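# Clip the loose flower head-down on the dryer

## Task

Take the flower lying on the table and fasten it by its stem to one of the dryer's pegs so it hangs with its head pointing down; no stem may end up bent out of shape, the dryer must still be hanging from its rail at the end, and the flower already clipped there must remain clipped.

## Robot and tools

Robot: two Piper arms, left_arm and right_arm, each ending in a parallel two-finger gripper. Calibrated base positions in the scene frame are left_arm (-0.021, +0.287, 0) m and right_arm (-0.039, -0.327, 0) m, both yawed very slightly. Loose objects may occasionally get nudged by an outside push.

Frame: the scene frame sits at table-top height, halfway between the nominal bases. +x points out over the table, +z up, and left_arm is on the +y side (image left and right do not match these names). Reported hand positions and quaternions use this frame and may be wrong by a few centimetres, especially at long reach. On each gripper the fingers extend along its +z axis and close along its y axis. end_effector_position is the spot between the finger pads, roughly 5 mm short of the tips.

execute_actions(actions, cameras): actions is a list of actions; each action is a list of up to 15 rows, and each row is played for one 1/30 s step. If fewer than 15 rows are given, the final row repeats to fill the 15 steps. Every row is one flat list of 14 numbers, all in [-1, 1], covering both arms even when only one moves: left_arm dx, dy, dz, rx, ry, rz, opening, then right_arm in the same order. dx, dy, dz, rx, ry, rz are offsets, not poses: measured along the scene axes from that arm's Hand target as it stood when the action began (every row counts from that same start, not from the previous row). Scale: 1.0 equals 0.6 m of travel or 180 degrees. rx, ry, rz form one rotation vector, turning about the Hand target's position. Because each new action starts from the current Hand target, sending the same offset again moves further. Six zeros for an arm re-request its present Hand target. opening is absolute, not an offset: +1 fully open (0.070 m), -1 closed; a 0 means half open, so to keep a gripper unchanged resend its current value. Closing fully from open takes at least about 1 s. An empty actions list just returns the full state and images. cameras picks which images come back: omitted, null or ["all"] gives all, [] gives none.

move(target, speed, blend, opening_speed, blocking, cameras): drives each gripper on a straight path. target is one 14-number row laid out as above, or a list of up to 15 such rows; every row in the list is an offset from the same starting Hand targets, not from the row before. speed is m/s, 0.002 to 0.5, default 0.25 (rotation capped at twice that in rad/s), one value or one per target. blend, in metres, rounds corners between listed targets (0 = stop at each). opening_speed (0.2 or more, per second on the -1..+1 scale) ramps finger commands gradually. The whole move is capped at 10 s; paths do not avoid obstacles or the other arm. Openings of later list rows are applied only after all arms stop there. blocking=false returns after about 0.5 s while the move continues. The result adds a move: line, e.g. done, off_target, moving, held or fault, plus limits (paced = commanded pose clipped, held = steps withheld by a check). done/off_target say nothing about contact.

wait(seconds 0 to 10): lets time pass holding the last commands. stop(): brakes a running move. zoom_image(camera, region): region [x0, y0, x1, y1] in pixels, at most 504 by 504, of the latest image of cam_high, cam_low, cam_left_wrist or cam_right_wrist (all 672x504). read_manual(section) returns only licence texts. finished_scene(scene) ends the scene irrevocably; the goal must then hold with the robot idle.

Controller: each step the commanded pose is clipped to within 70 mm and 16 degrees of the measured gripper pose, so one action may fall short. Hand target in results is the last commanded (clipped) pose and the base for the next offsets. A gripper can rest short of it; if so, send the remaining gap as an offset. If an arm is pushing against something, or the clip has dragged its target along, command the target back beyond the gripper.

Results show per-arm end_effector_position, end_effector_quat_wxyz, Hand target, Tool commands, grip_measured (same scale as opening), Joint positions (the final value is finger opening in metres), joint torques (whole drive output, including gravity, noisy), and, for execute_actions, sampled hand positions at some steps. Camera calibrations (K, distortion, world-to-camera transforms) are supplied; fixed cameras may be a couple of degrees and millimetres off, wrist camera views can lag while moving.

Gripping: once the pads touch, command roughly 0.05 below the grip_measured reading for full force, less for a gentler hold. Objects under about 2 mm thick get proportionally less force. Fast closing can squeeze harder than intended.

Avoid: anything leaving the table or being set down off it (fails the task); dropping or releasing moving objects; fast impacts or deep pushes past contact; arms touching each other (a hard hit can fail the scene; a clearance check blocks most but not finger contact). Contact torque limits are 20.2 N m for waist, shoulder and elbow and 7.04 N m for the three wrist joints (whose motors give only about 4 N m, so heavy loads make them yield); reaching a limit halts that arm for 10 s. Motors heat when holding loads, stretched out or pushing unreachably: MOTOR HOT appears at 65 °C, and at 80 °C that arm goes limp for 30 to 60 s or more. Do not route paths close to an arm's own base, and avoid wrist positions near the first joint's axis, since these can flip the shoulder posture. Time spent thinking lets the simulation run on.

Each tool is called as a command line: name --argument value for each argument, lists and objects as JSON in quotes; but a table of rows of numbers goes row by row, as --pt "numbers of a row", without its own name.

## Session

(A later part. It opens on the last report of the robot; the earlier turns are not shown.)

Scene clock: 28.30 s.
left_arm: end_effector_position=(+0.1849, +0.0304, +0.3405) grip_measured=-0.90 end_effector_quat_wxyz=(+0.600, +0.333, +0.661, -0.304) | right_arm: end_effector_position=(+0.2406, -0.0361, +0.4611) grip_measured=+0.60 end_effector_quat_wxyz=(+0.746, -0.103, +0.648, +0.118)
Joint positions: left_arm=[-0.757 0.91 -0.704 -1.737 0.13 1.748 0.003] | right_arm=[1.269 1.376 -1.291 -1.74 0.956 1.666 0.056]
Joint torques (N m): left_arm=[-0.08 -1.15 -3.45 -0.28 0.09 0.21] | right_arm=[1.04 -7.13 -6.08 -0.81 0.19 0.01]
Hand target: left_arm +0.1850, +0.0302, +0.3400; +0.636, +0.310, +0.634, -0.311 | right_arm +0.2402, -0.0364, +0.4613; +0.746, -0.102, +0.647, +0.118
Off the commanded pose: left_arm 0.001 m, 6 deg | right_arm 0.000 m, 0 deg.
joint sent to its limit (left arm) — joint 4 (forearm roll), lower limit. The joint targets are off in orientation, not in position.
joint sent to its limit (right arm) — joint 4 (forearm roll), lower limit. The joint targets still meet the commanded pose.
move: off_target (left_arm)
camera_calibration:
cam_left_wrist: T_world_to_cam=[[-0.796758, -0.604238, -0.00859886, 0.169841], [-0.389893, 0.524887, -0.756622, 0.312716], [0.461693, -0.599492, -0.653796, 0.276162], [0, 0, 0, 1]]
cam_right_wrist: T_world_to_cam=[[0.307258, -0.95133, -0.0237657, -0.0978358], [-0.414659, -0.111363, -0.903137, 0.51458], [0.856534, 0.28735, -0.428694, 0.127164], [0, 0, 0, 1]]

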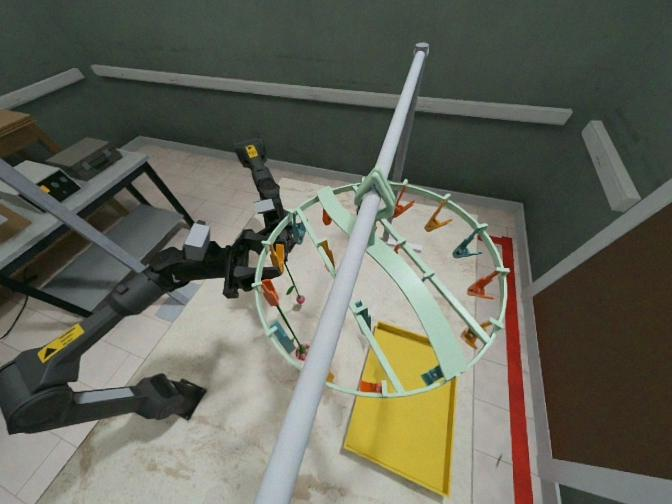

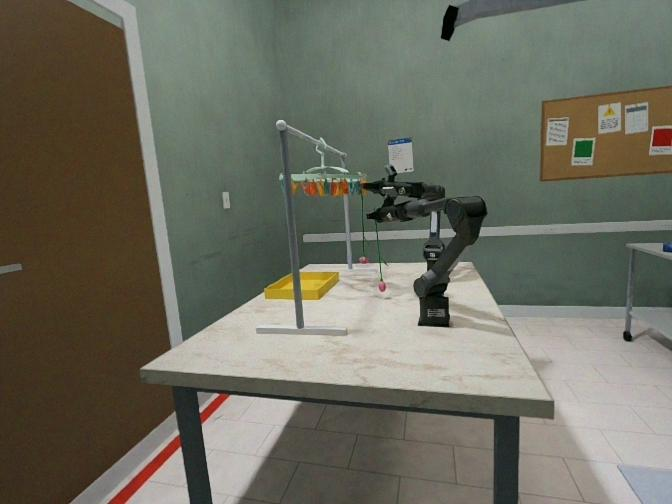

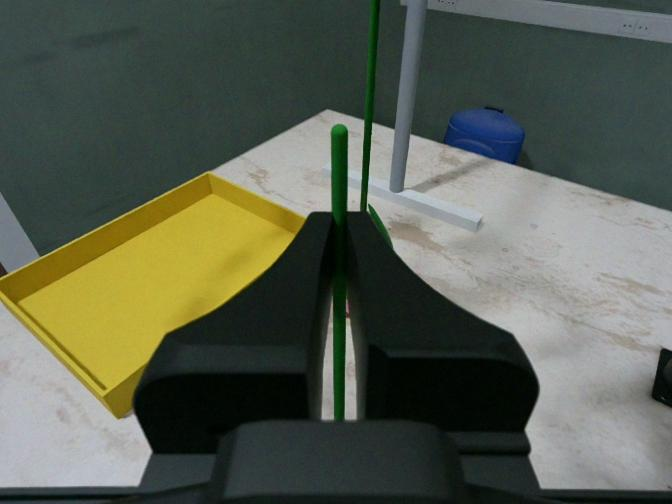

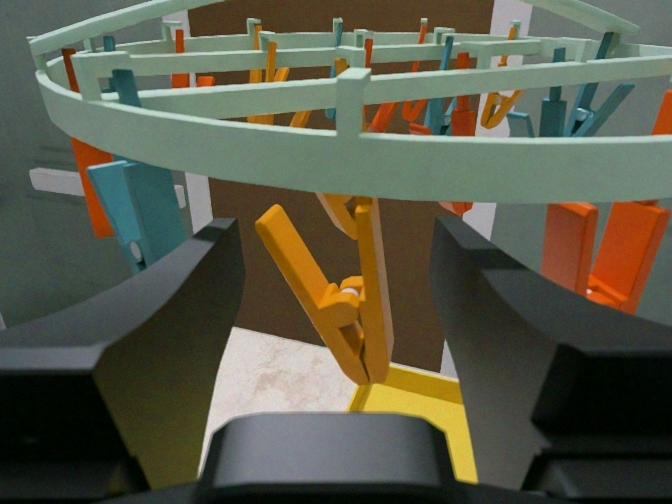

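move --target '[0,0,0,0,0,0,-1,0.003,0.005,0,0,0,0,0.6]' --speed 0.05 --cameras '[]'

move --target '[0,0,0,0,0,0,-1,0,0,0,0,0,0,-0.3]' --opening_speed 0.6 --cameras '["cam_right_wrist"]'

move --target '[0,0,0,0,0,0,-1,0,0,0,0,0,0,-0.65]' --opening_speed 0.3

Scene clock: 29.30 s.
left_arm: end_effector_position=(+0.1849, +0.0304, +0.3405) grip_measured=-0.90 end_effector_quat_wxyz=(+0.600, +0.333, +0.661, -0.304) | right_arm: end_effector_position=(+0.2417, -0.0335, +0.4613) grip_measured=+0.60 end_effector_quat_wxyz=(+0.745, -0.102, +0.648, +0.118)
Joint positions: left_arm=[-0.757 0.91 -0.704 -1.737 0.13 1.748 0.003] | right_arm=[1.268 1.386 -1.301 -1.74 0.954 1.667 0.056]
Joint torques (N m): left_arm=[-0.43 -1.35 -3.48 -0.27 0.02 0.21] | right_arm=[0.69 -5.39 -6.99 -0.61 0 0.1]
Hand target: left_arm +0.1850, +0.0302, +0.3400; +0.636, +0.310, +0.634, -0.311 | right_arm +0.2420, -0.0334, +0.4613; +0.746, -0.102, +0.647, +0.118
Off the commanded pose: left_arm 0.001 m, 6 deg | right_arm 0.000 m, 0 deg.
joint read past its limit (right arm) — joint 4 (forearm roll), lower limit.
joint sent to its limit (left arm) — joint 4 (forearm roll), lower limit. The joint targets are off in orientation, not in position.
joint sent to its limit (right arm) — joint 4 (forearm roll), lower limit. The joint targets still meet the commanded pose.
move: off_target (left_arm)

Scene clock: 31.00 s.
left_arm: end_effector_position=(+0.1849, +0.0304, +0.3405) grip_measured=-0.90 end_effector_quat_wxyz=(+0.600, +0.333, +0.661, -0.304) | right_arm: end_effector_position=(+0.2420, -0.0333, +0.4613) grip_measured=-0.29 end_effector_quat_wxyz=(+0.745, -0.102, +0.648, +0.118)
Joint positions: left_arm=[-0.757 0.91 -0.704 -1.737 0.13 1.748 0.003] | right_arm=[1.267 1.387 -1.302 -1.74 0.954 1.667 0.025]
Joint torques (N m): left_arm=[-0.62 -1.51 -3.48 -0.24 -0.11 0.21] | right_arm=[0.54 -5.59 -6.89 -0.62 0.09 0.11]
Hand target: left_arm +0.1850, +0.0302, +0.3400; +0.636, +0.310, +0.634, -0.311 | right_arm +0.2420, -0.0334, +0.4613; +0.746, -0.102, +0.647, +0.118
Off the commanded pose: left_arm 0.001 m, 6 deg | right_arm 0.000 m, 0 deg.
joint sent to its limit (left arm) — joint 4 (forearm roll), lower limit. The joint targets are off in orientation, not in position.
joint sent to its limit (right arm) — joint 4 (forearm roll), lower limit. The joint targets still meet the commanded pose.
move: off_target (left_arm)
camera_calibration:
cam_right_wrist: T_world_to_cam=[[0.307355, -0.951281, -0.0244318, -0.0953167], [-0.414948, -0.110875, -0.903064, 0.515651], [0.856359, 0.2877, -0.42881, 0.125369], [0, 0, 0, 1]]
Images, in order: cam_right_wrist.

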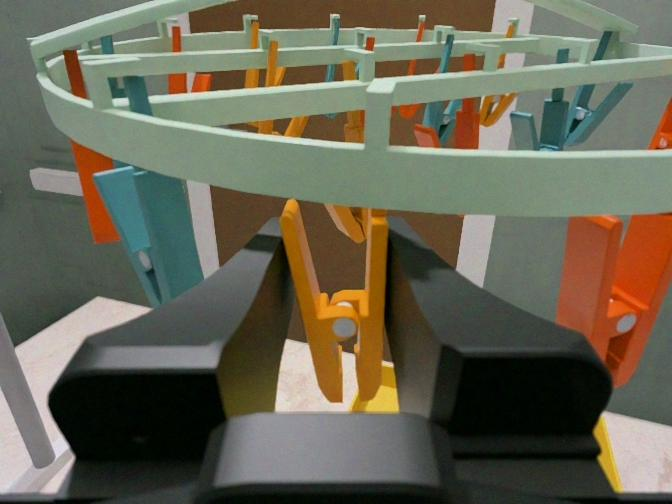

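Scene clock: 32.37 s.
left_arm: end_effector_position=(+0.1849, +0.0304, +0.3405) grip_measured=-0.90 end_effector_quat_wxyz=(+0.600, +0.333, +0.661, -0.304) | right_arm: end_effector_position=(+0.2420, -0.0333, +0.4613) grip_measured=-0.41 end_effector_quat_wxyz=(+0.745, -0.102, +0.648, +0.118)
Joint positions: left_arm=[-0.757 0.91 -0.704 -1.737 0.13 1.748 0.003] | right_arm=[1.267 1.387 -1.302 -1.74 0.954 1.667 0.021]
Joint torques (N m): left_arm=[-0.45 -1.72 -3.57 -0.21 -0.09 0.21] | right_arm=[0.72 -5.72 -6.72 -0.7 0.17 0]
Hand target: left_arm +0.1850, +0.0302, +0.3400; +0.636, +0.310, +0.634, -0.311 | right_arm +0.2420, -0.0334, +0.4613; +0.746, -0.102, +0.647, +0.118
Off the commanded pose: left_arm 0.001 m, 6 deg | right_arm 0.000 m, 0 deg.
joint sent to its limit (left arm) — joint 4 (forearm roll), lower limit. The joint targets are off in orientation, not in position.
joint sent to its limit (right arm) — joint 4 (forearm roll), lower limit. The joint targets still meet the commanded pose.
move: off_target (left_arm)
camera_calibration:
cam_left_wrist: T_world_to_cam=[[-0.796758, -0.604238, -0.00859886, 0.169841], [-0.389893, 0.524887, -0.756622, 0.312716], [0.461693, -0.599492, -0.653796, 0.276162], [0, 0, 0, 1]]
cam_right_wrist: T_world_to_cam=[[0.307355, -0.951281, -0.0244318, -0.0953167], [-0.414948, -0.110875, -0.903064, 0.515651], [0.856359, 0.2877, -0.42881, 0.125369], [0, 0, 0, 1]]

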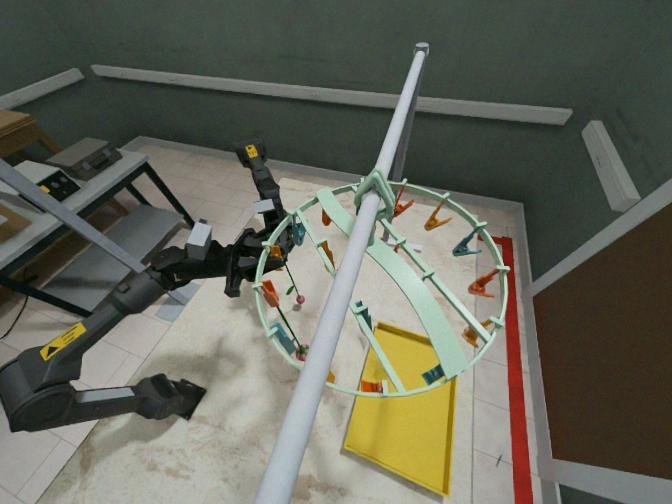

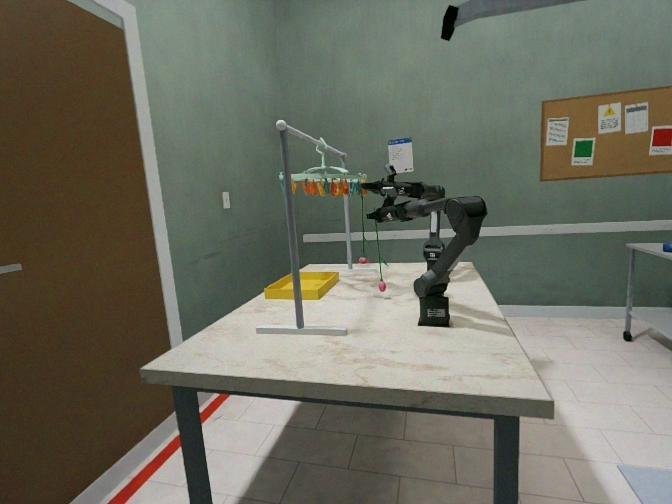

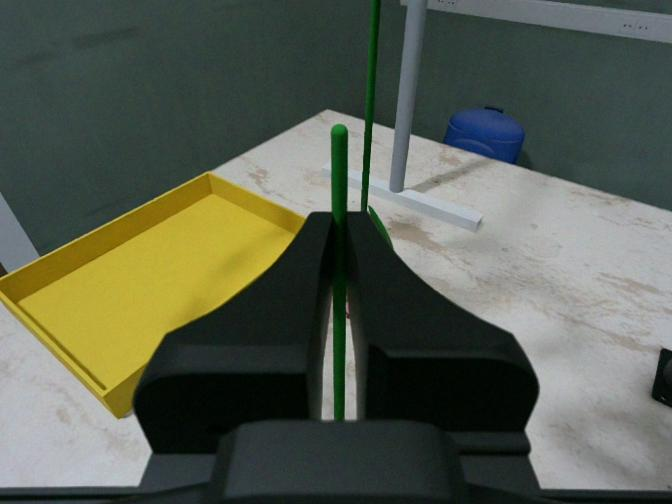

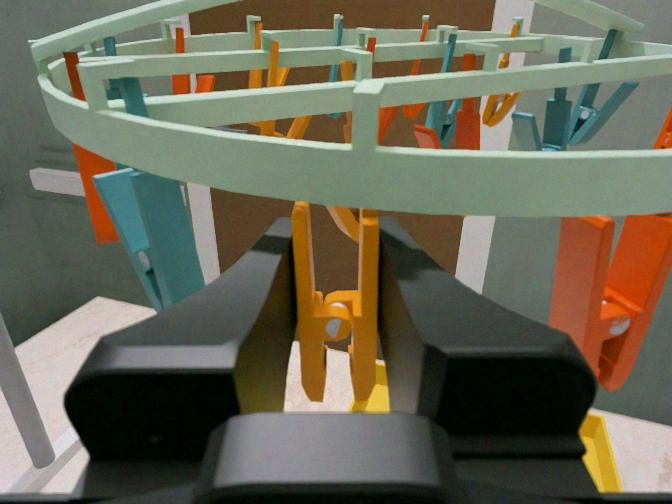

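move --pt "-0.008 0.15 -0.40 0.451 0.224 -0.101 -1 0 0 0 0 0 0 -0.65" --pt "0.062 0.112 -0.53 0.451 0.224 -0.101 -1 0 0 0 0 0 0 -0.65" --pt "0.062 0.112 -0.553 0.451 0.224 -0.101 -1 0 0 0 0 0 0 -0.65" --speed '[0.16,0.12,0.03]' --blend '[0.03,0.005,0]'

Scene clock: 39.63 s.
left_arm: end_effector_position=(+0.2222, +0.0973, +0.0080) grip_measured=-0.90 end_effector_quat_wxyz=(+0.000, +0.610, +0.793, -0.001) | right_arm: end_effector_position=(+0.2420, -0.0333, +0.4613) grip_measured=-0.41 end_effector_quat_wxyz=(+0.745, -0.102, +0.648, +0.118)
Joint positions: left_arm=[-0.61 1.834 -0.993 -0.003 0.817 0.653 0.003] | right_arm=[1.267 1.387 -1.302 -1.74 0.954 1.667 0.021]
Joint torques (N m): left_arm=[0.57 -4.85 -2.23 -0.29 -0.09 0.22] | right_arm=[1.27 -6.75 -5.9 -0.86 0.14 -0.07]
Hand target: left_arm +0.2222, +0.0974, +0.0082; -0.001, +0.610, +0.793, -0.001 | right_arm +0.2420, -0.0334, +0.4613; +0.746, -0.102, +0.647, +0.118
Off the commanded pose: left_arm 0.000 m, 0 deg | right_arm 0.000 m, 0 deg.
joint sent to its limit (right arm) — joint 4 (forearm roll), lower limit. The joint targets still meet the commanded pose.
move: done
camera_calibration:
cam_left_wrist: T_world_to_cam=[[-0.968859, -0.247299, -0.0124664, 0.240639], [-0.208858, 0.78914, 0.577613, -0.0360379], [-0.133005, 0.562229, -0.816216, 0.10205], [0, 0, 0, 1]]
cam_right_wrist: T_world_to_cam=[[0.307355, -0.951281, -0.0244318, -0.0953167], [-0.414948, -0.110875, -0.903064, 0.515651], [0.856359, 0.2877, -0.42881, 0.125369], [0, 0, 0, 1]]

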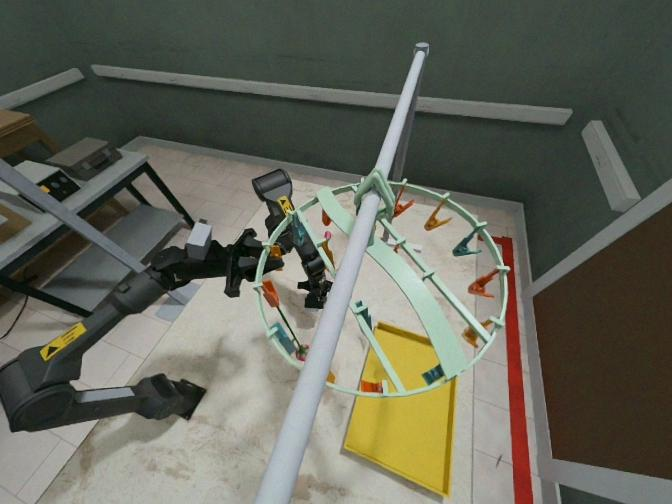

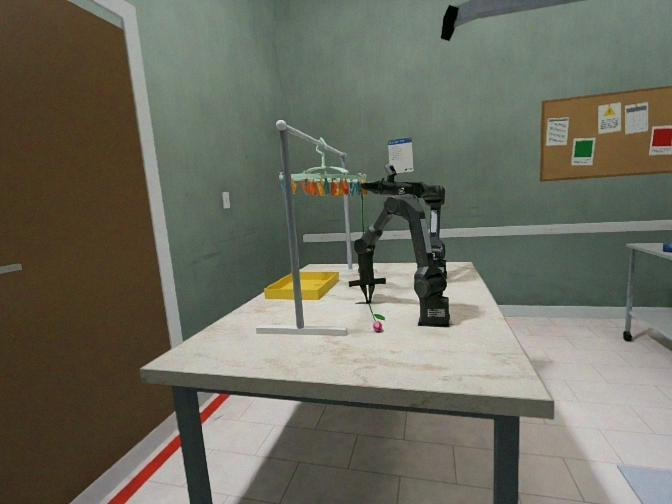

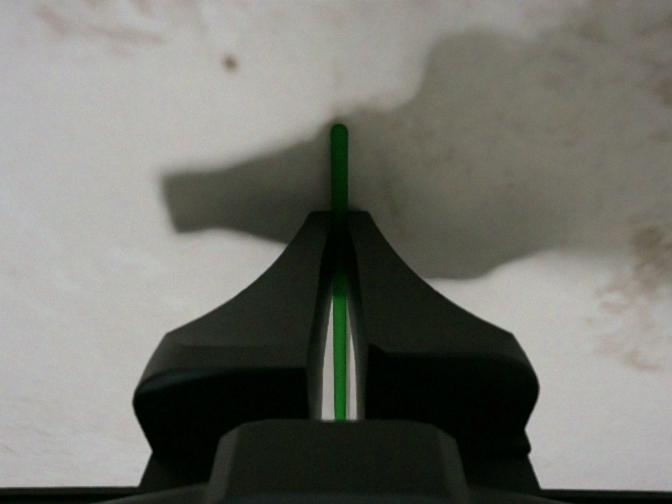

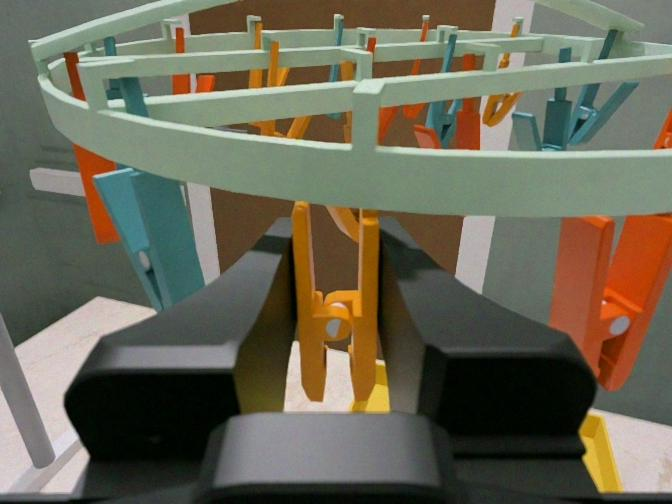

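move --target '[0,0,0,0,0,0,-0.5,0,0,0,0,0,0,-0.65]' --opening_speed 0.6 --cameras '[]'

move --target '[-0.0193,0.0725,-0.001,0,0,0,-0.5,0,0,0,0,0,0,-0.65]' --speed 0.08 --cameras '["cam_left_wrist"]'

move --target '[0,0,0,0,0,0,-1,0,0,0,0,0,0,-0.65]' --opening_speed 0.8 --cameras '["cam_left_wrist"]'

move --pt "-0.034 0 0.155 0 0 0 -1 0 0 0 0 0 0 -0.65" --pt "0.007 -0.202 0.505 -0.4776 -0.1497 0.0223 -1 0 0 0 0 0 0 -0.65" --speed 0.16 --blend 0.03

Scene clock: 41.03 s.
left_arm: end_effector_position=(+0.2222, +0.0973, +0.0080) grip_measured=-0.50 end_effector_quat_wxyz=(+0.000, +0.610, +0.793, -0.001) | right_arm: end_effector_position=(+0.2420, -0.0333, +0.4613) grip_measured=-0.41 end_effector_quat_wxyz=(+0.745, -0.102, +0.648, +0.118)
Joint positions: left_arm=[-0.61 1.834 -0.993 -0.003 0.817 0.653 0.017] | right_arm=[1.267 1.387 -1.302 -1.74 0.954 1.667 0.021]
Joint torques (N m): left_arm=[0.17 -5.72 -2.8 -0.27 -0.03 0.21] | right_arm=[1.12 -6.63 -5.93 -0.82 0.1 -0.09]
Hand target: left_arm +0.2222, +0.0974, +0.0082; -0.001, +0.610, +0.793, -0.001 | right_arm +0.2420, -0.0334, +0.4613; +0.746, -0.102, +0.647, +0.118
Off the commanded pose: left_arm 0.000 m, 0 deg | right_arm 0.000 m, 0 deg.
joint sent to its limit (right arm) — joint 4 (forearm roll), lower limit. The joint targets still meet the commanded pose.
move: done

Scene clock: 41.90 s.
left_arm: end_effector_position=(+0.2105, +0.1414, +0.0077) grip_measured=-0.50 end_effector_quat_wxyz=(-0.001, +0.610, +0.793, -0.001) | right_arm: end_effector_position=(+0.2420, -0.0333, +0.4613) grip_measured=-0.41 end_effector_quat_wxyz=(+0.745, -0.102, +0.648, +0.118)
Joint positions: left_arm=[-0.508 1.736 -0.842 -0.003 0.766 0.755 0.017] | right_arm=[1.267 1.387 -1.302 -1.74 0.954 1.667 0.021]
Joint torques (N m): left_arm=[-0.67 -4.23 -2.61 -0.18 -0.31 -0.02] | right_arm=[1.14 -6.87 -5.76 -0.8 0.1 -0.08]
Hand target: left_arm +0.2106, +0.1409, +0.0076; -0.001, +0.610, +0.793, -0.001 | right_arm +0.2420, -0.0334, +0.4613; +0.746, -0.102, +0.647, +0.118
Off the commanded pose: left_arm 0.000 m, 0 deg | right_arm 0.000 m, 0 deg.
joint sent to its limit (right arm) — joint 4 (forearm roll), lower limit. The joint targets still meet the commanded pose.
move: done
camera_calibration:
cam_left_wrist: T_world_to_cam=[[-0.968929, -0.247034, -0.0122939, 0.240258], [-0.208519, 0.78911, 0.577776, -0.0730975], [-0.133029, 0.562387, -0.816103, 0.0754531], [0, 0, 0, 1]]
Images, in order: cam_left_wrist.

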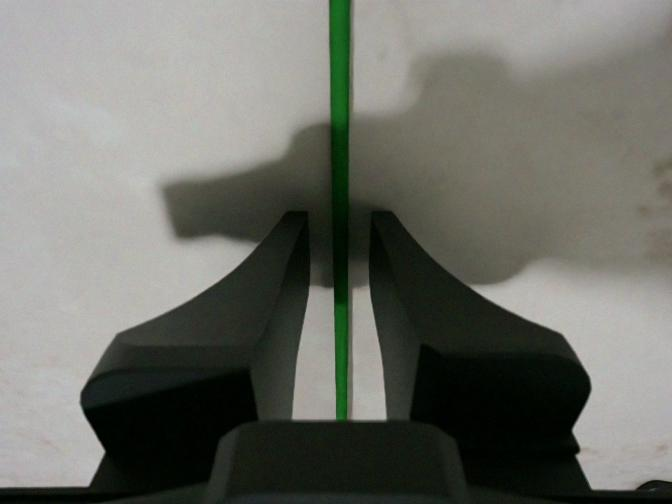

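Scene clock: 42.73 s.
left_arm: end_effector_position=(+0.2103, +0.1412, +0.0074) grip_measured=-0.90 end_effector_quat_wxyz=(-0.001, +0.610, +0.793, -0.001) | right_arm: end_effector_position=(+0.2420, -0.0333, +0.4613) grip_measured=-0.41 end_effector_quat_wxyz=(+0.745, -0.102, +0.648, +0.118)
Joint positions: left_arm=[-0.509 1.737 -0.842 -0.003 0.766 0.754 0.003] | right_arm=[1.267 1.387 -1.302 -1.74 0.954 1.667 0.021]
Joint torques (N m): left_arm=[-0.62 -3.71 -2.71 -0.29 -0.32 0.01] | right_arm=[1.06 -7.1 -5.75 -0.8 0.08 -0.03]
Hand target: left_arm +0.2106, +0.1409, +0.0076; -0.001, +0.610, +0.793, -0.001 | right_arm +0.2420, -0.0334, +0.4613; +0.746, -0.102, +0.647, +0.118
Off the commanded pose: left_arm 0.000 m, 0 deg | right_arm 0.000 m, 0 deg.
joint sent to its limit (right arm) — joint 4 (forearm roll), lower limit. The joint targets still meet the commanded pose.
move: done
camera_calibration:
cam_left_wrist: T_world_to_cam=[[-0.968942, -0.247012, -0.0117154, 0.240014], [-0.208095, 0.788855, 0.578277, -0.0729369], [-0.1336, 0.562754, -0.815757, 0.0753921], [0, 0, 0, 1]]
Images, in order: cam_left_wrist.

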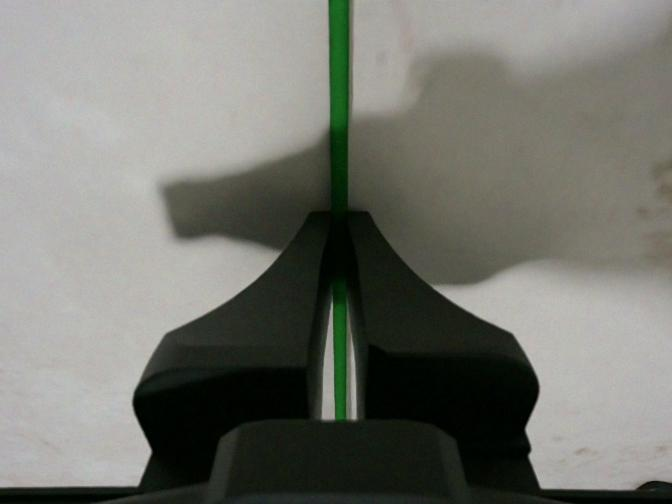

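Scene clock: 48.57 s.
left_arm: end_effector_position=(+0.2149, +0.0199, +0.3112) grip_measured=-0.90 end_effector_quat_wxyz=(+0.546, +0.434, +0.596, -0.399) | right_arm: end_effector_position=(+0.2420, -0.0333, +0.4613) grip_measured=-0.41 end_effector_quat_wxyz=(+0.745, -0.102, +0.648, +0.118)
Joint positions: left_arm=[-0.273 1.209 -0.75 -1.737 0.951 1.966 0.003] | right_arm=[1.267 1.387 -1.302 -1.74 0.954 1.667 0.021]
Joint torques (N m): left_arm=[-0.3 -2.18 -2.98 -0.83 0.16 0.1] | right_arm=[1.14 -7.13 -6.1 -0.7 0.02 -0.03]
Hand target: left_arm +0.2148, +0.0197, +0.3106; +0.579, +0.406, +0.578, -0.407 | right_arm +0.2420, -0.0334, +0.4613; +0.746, -0.102, +0.647, +0.118
Off the commanded pose: left_arm 0.001 m, 5 deg | right_arm 0.000 m, 0 deg.
joint read past its limit (left arm) — joint 4 (forearm roll), lower limit.
joint sent to its limit (left arm) — joint 4 (forearm roll), lower limit. The joint targets are off in orientation, not in position.
joint sent to its limit (right arm) — joint 4 (forearm roll), lower limit. The joint targets still meet the commanded pose.
move: off_target (left_arm)
camera_calibration:
cam_left_wrist: T_world_to_cam=[[-0.947623, -0.319243, -0.0097114, 0.214215], [-0.199153, 0.614379, -0.763464, 0.267172], [0.249697, -0.721542, -0.645778, 0.282345], [0, 0, 0, 1]]
cam_right_wrist: T_world_to_cam=[[0.307355, -0.951281, -0.0244318, -0.0953167], [-0.414948, -0.110875, -0.903064, 0.515651], [0.856359, 0.2877, -0.42881, 0.125369], [0, 0, 0, 1]]

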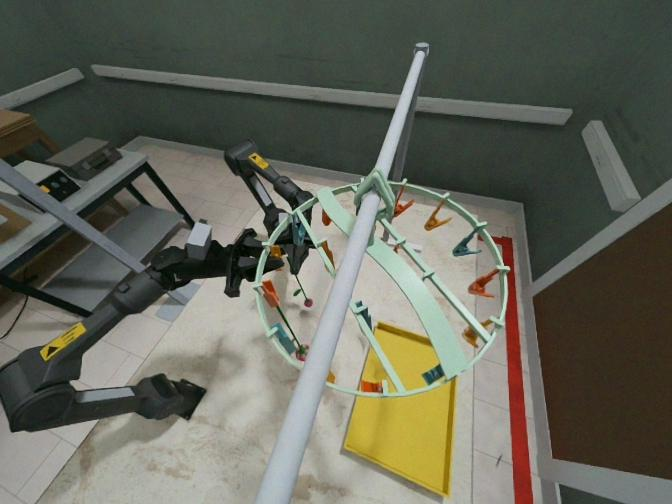

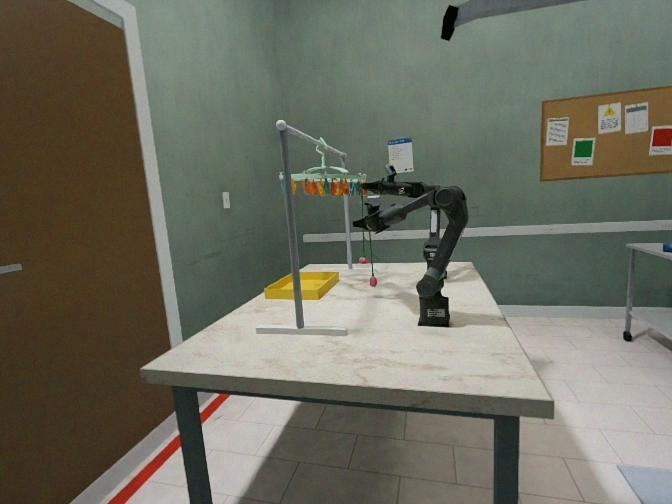

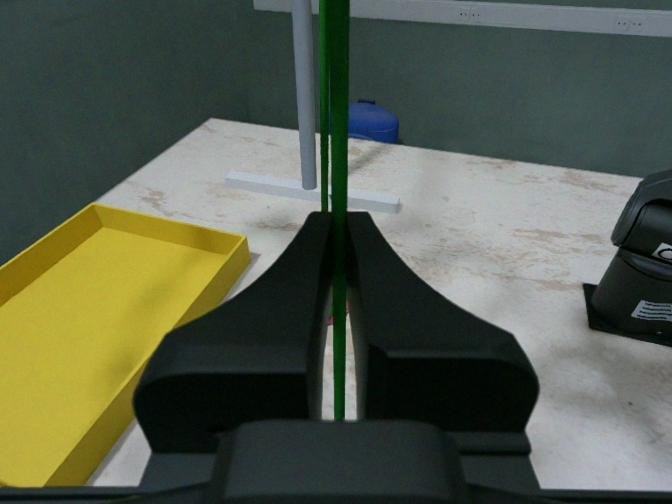

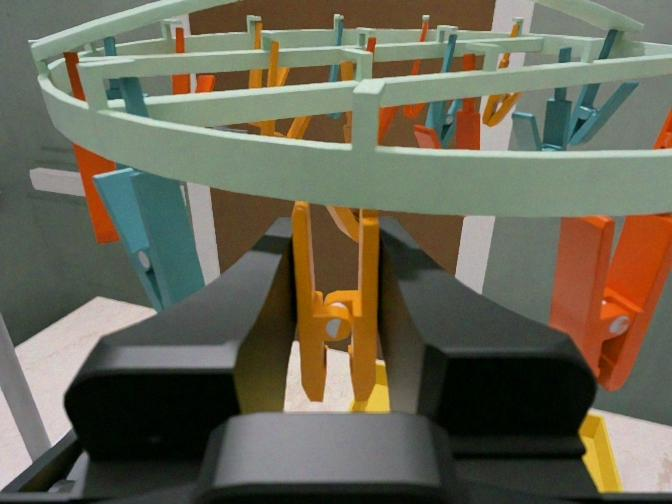

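move --pt "0.008 -0.086 0.0 0 0 0 -1 0 0 0 0 0 0 -0.65" --pt "0.008 -0.088 0.05 0 0 0 -1 0 0 0 0 0 0 -0.65" --speed 0.1

zoom_image --camera "cam_low" --region '[320, 150, 440, 240]'

zoom_image --camera "cam_high" --region '[220, 220, 340, 310]'

zoom_image --camera "cam_right_wrist" --region '[240, 200, 440, 420]'

Scene clock: 50.23 s.
left_arm: end_effector_position=(+0.2197, -0.0330, +0.3413) grip_measured=-0.90 end_effector_quat_wxyz=(+0.545, +0.433, +0.600, -0.395) | right_arm: end_effector_position=(+0.2420, -0.0333, +0.4613) grip_measured=-0.41 end_effector_quat_wxyz=(+0.745, -0.102, +0.648, +0.118)
Joint positions: left_arm=[-0.519 1.279 -0.935 -1.737 0.69 1.86 0.003] | right_arm=[1.267 1.387 -1.302 -1.74 0.954 1.667 0.021]
Joint torques (N m): left_arm=[-0.58 -3.49 -3.28 -0.75 0.03 0.15] | right_arm=[1.07 -7.18 -6.09 -0.68 0.02 0]
Hand target: left_arm +0.2196, -0.0331, +0.3406; +0.579, +0.406, +0.578, -0.407 | right_arm +0.2420, -0.0334, +0.4613; +0.746, -0.102, +0.647, +0.118
Off the commanded pose: left_arm 0.001 m, 6 deg | right_arm 0.000 m, 0 deg.
joint sent to its limit (left arm) — joint 4 (forearm roll), lower limit. The joint targets are off in orientation, not in position.
joint sent to its limit (right arm) — joint 4 (forearm roll), lower limit. The joint targets still meet the commanded pose.
move: off_target (left_arm)
camera_calibration:
cam_left_wrist: T_world_to_cam=[[-0.945125, -0.326566, -0.00965001, 0.201388], [-0.206123, 0.618941, -0.757908, 0.323343], [0.25348, -0.714329, -0.65229, 0.264036], [0, 0, 0, 1]]
cam_right_wrist: T_world_to_cam=[[0.307355, -0.951281, -0.0244318, -0.0953167], [-0.414948, -0.110875, -0.903064, 0.515651], [0.856359, 0.2877, -0.42881, 0.125369], [0, 0, 0, 1]]

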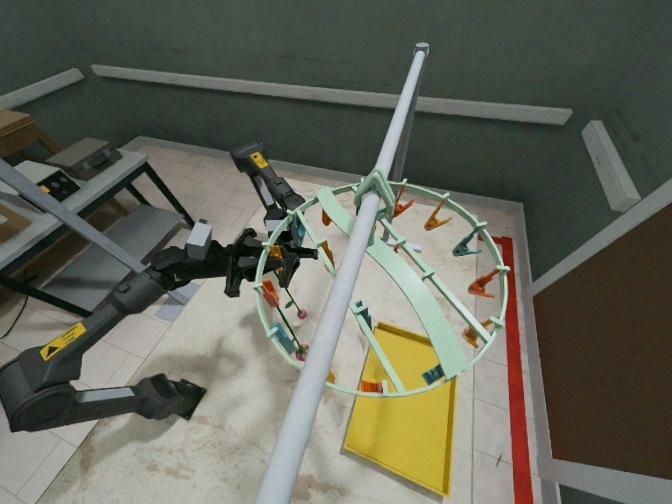

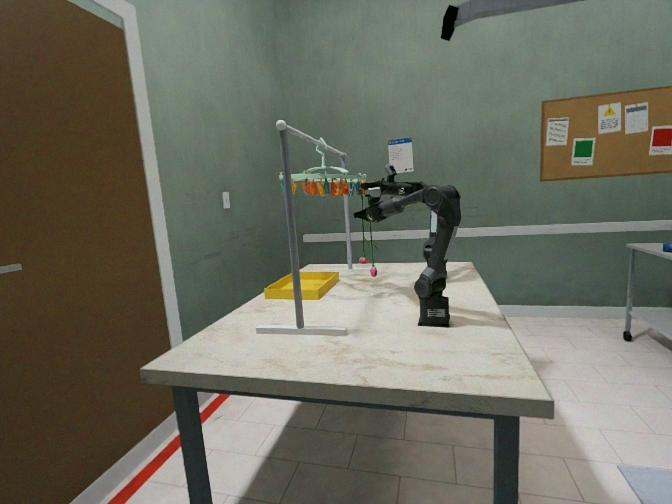

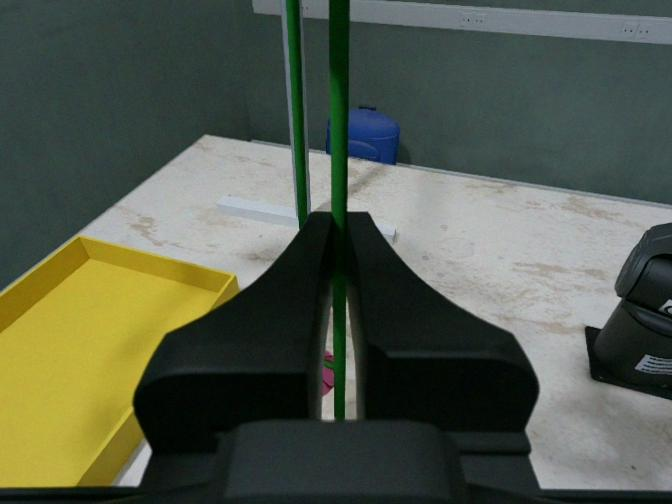

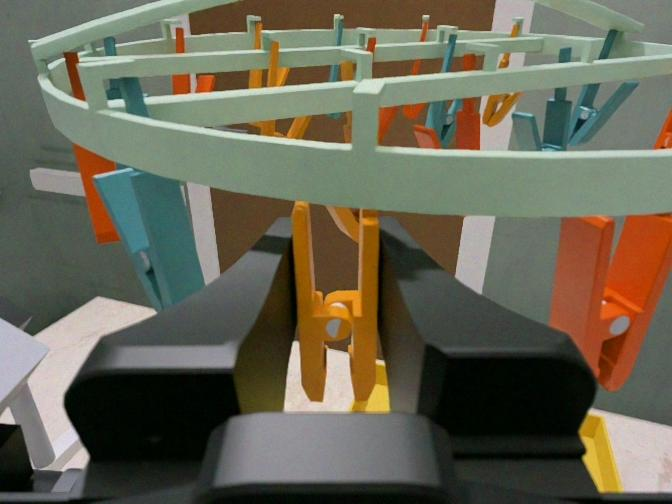

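Scaled by 4.200 from the camera's 672x504 image, which has a finer 960x720 frame.

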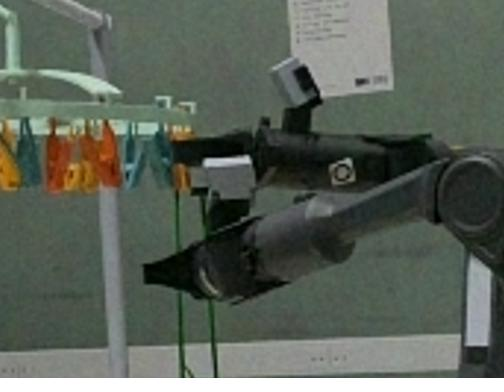

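Scaled by 4.200 from the camera's 672x504 image, which has a finer 960x720 frame.

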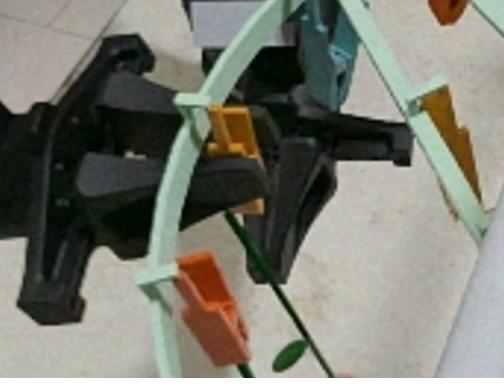

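Scaled by 2.291 from the camera's 672x504 image, which has a finer 960x720 frame.

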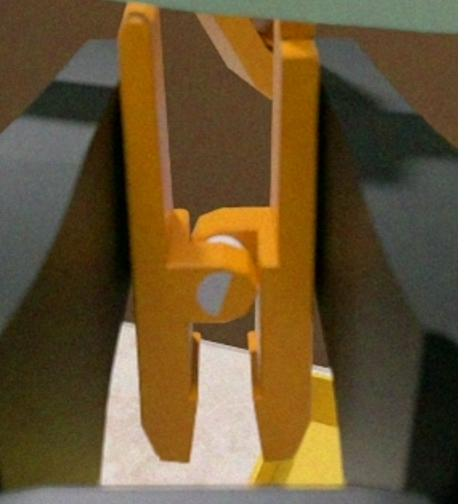

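move --target '[0,-0.005,0.017,0,0,0,-1,0,0,0,0,0,0,-0.65]' --speed 0.05 --cameras '["cam_right_wrist","cam_low"]'

zoom_image --camera "cam_right_wrist" --region '[240, 200, 440, 420]'

zoom_image --camera "cam_low" --region '[340, 160, 400, 205]'

Scene clock: 51.63 s.
left_arm: end_effector_position=(+0.2197, -0.0359, +0.3511) grip_measured=-0.90 end_effector_quat_wxyz=(+0.551, +0.428, +0.597, -0.396) | right_arm: end_effector_position=(+0.2420, -0.0333, +0.4613) grip_measured=-0.41 end_effector_quat_wxyz=(+0.745, -0.102, +0.648, +0.118)
Joint positions: left_arm=[-0.535 1.277 -0.96 -1.737 0.669 1.842 0.003] | right_arm=[1.267 1.387 -1.302 -1.74 0.954 1.667 0.021]
Joint torques (N m): left_arm=[-0.5 -3.56 -3.99 -0.82 0 0.02] | right_arm=[1.11 -6.88 -5.91 -0.66 0.01 -0.01]
Hand target: left_arm +0.2196, -0.0361, +0.3508; +0.579, +0.406, +0.578, -0.407 | right_arm +0.2420, -0.0334, +0.4613; +0.746, -0.102, +0.647, +0.118
Off the commanded pose: left_arm 0.000 m, 5 deg | right_arm 0.000 m, 0 deg.
joint sent to its limit (left arm) — joint 4 (forearm roll), lower limit. The joint targets are off in orientation, not in position.
joint sent to its limit (right arm) — joint 4 (forearm roll), lower limit. The joint targets still meet the commanded pose.
move: off_target (left_arm)
camera_calibration:
cam_right_wrist: T_world_to_cam=[[0.307355, -0.951281, -0.0244318, -0.0953167], [-0.414948, -0.110875, -0.903064, 0.515651], [0.856359, 0.2877, -0.42881, 0.125369], [0, 0, 0, 1]]
Images, in order: cam_low, cam_right_wrist.

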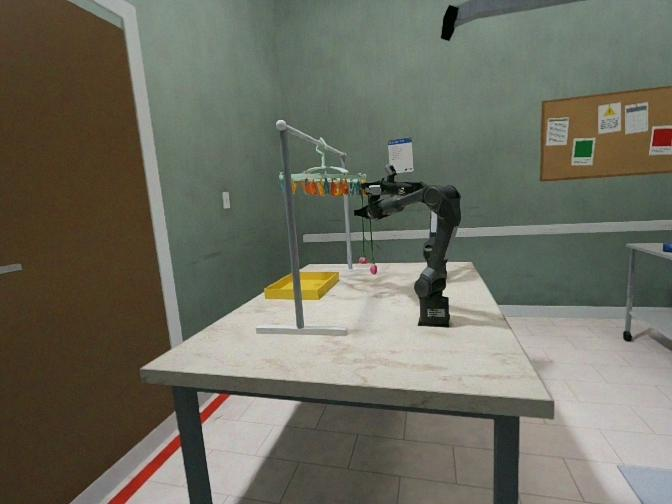

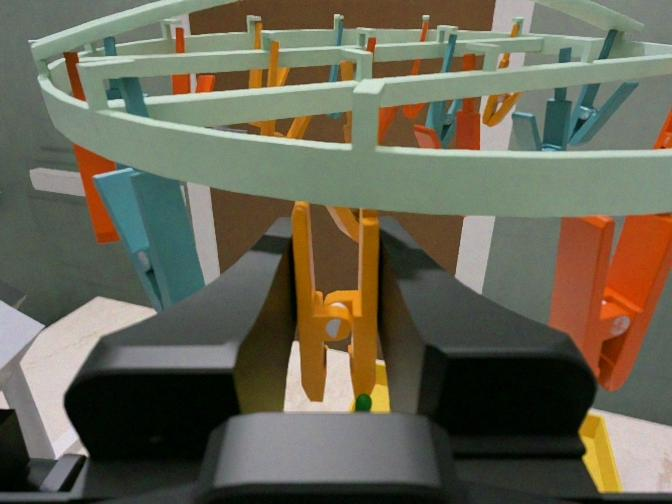

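Scaled by 2.291 from the camera's 672x504 image, which has a finer 960x720 frame.

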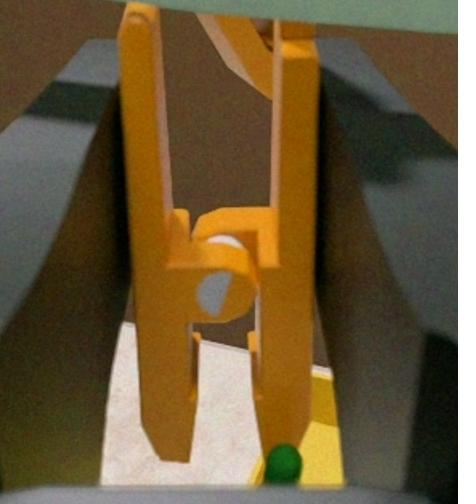

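Scaled by 8.400 from the camera's 672x504 image, which has a finer 960x720 frame.

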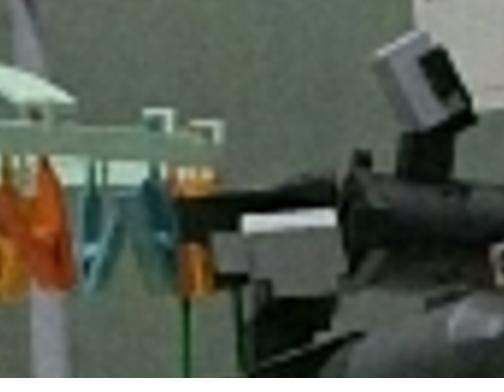

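move --pt "-0.0033 0.011 -0.003 0 0 0 -1 0 0 0 0 0 0 -0.65" --pt "0.020 0.0187 -0.003 0 0 0 -1 0 0 0 0 0 0 -0.65" --speed 0.04 --cameras '["cam_right_wrist","cam_low"]'

zoom_image --camera "cam_right_wrist" --region '[240, 200, 440, 420]'

zoom_image --camera "cam_low" --region '[340, 160, 400, 205]'

Scene clock: 53.60 s.
left_arm: end_effector_position=(+0.2319, -0.0245, +0.3493) grip_measured=-0.90 end_effector_quat_wxyz=(+0.554, +0.426, +0.595, -0.397) | right_arm: end_effector_position=(+0.2420, -0.0333, +0.4613) grip_measured=-0.41 end_effector_quat_wxyz=(+0.745, -0.102, +0.648, +0.118)
Joint positions: left_arm=[-0.459 1.294 -0.959 -1.737 0.745 1.858 0.003] | right_arm=[1.267 1.387 -1.302 -1.74 0.954 1.667 0.021]
Joint torques (N m): left_arm=[-0.02 -2.75 -4.05 -0.8 0.26 0.2] | right_arm=[1.09 -6.97 -5.99 -0.59 -0.01 0.02]
Hand target: left_arm +0.2316, -0.0248, +0.3490; +0.579, +0.406, +0.578, -0.407 | right_arm +0.2420, -0.0334, +0.4613; +0.746, -0.102, +0.647, +0.118
Off the commanded pose: left_arm 0.001 m, 4 deg | right_arm 0.000 m, 0 deg.
joint sent to its limit (left arm) — joint 4 (forearm roll), lower limit. The joint targets are off in orientation, not in position.
joint sent to its limit (right arm) — joint 4 (forearm roll), lower limit. The joint targets still meet the commanded pose.
move: off_target (left_arm)
camera_calibration:
cam_right_wrist: T_world_to_cam=[[0.307355, -0.951281, -0.0244318, -0.0953167], [-0.414948, -0.110875, -0.903064, 0.515651], [0.856359, 0.2877, -0.42881, 0.125369], [0, 0, 0, 1]]
Images, in order: cam_low, cam_right_wrist.

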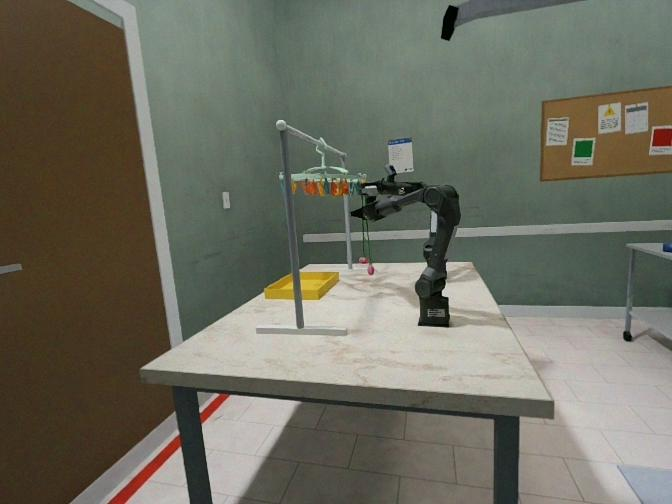

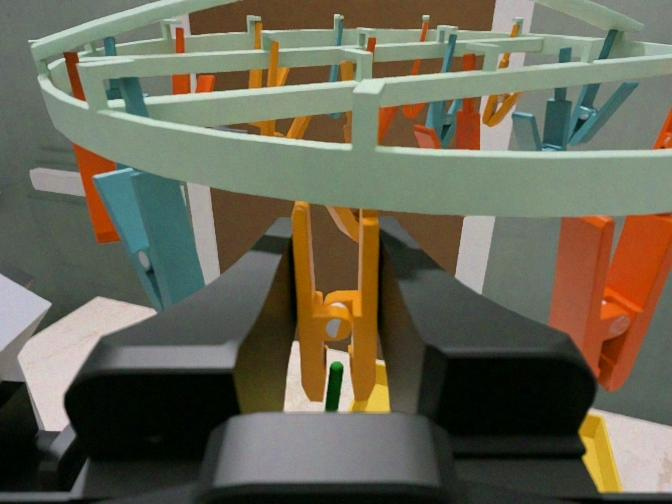

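Scaled by 2.291 from the camera's 672x504 image, which has a finer 960x720 frame.

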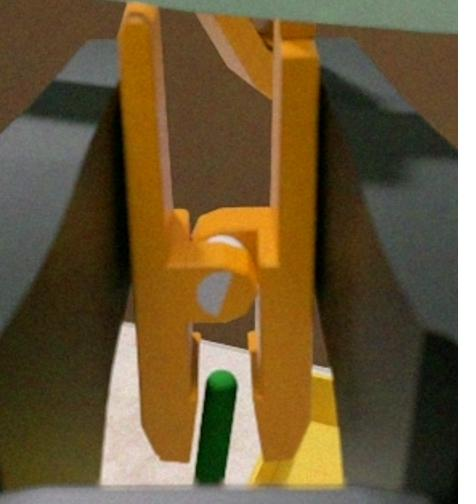

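Scaled by 8.400 from the camera's 672x504 image, which has a finer 960x720 frame.

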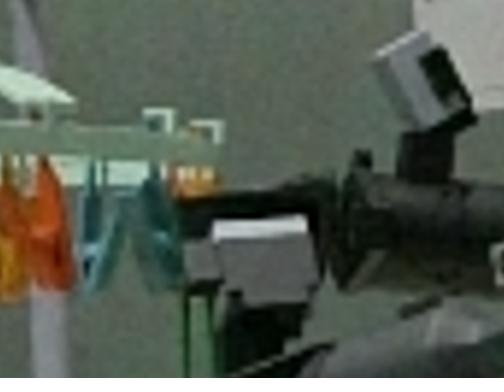

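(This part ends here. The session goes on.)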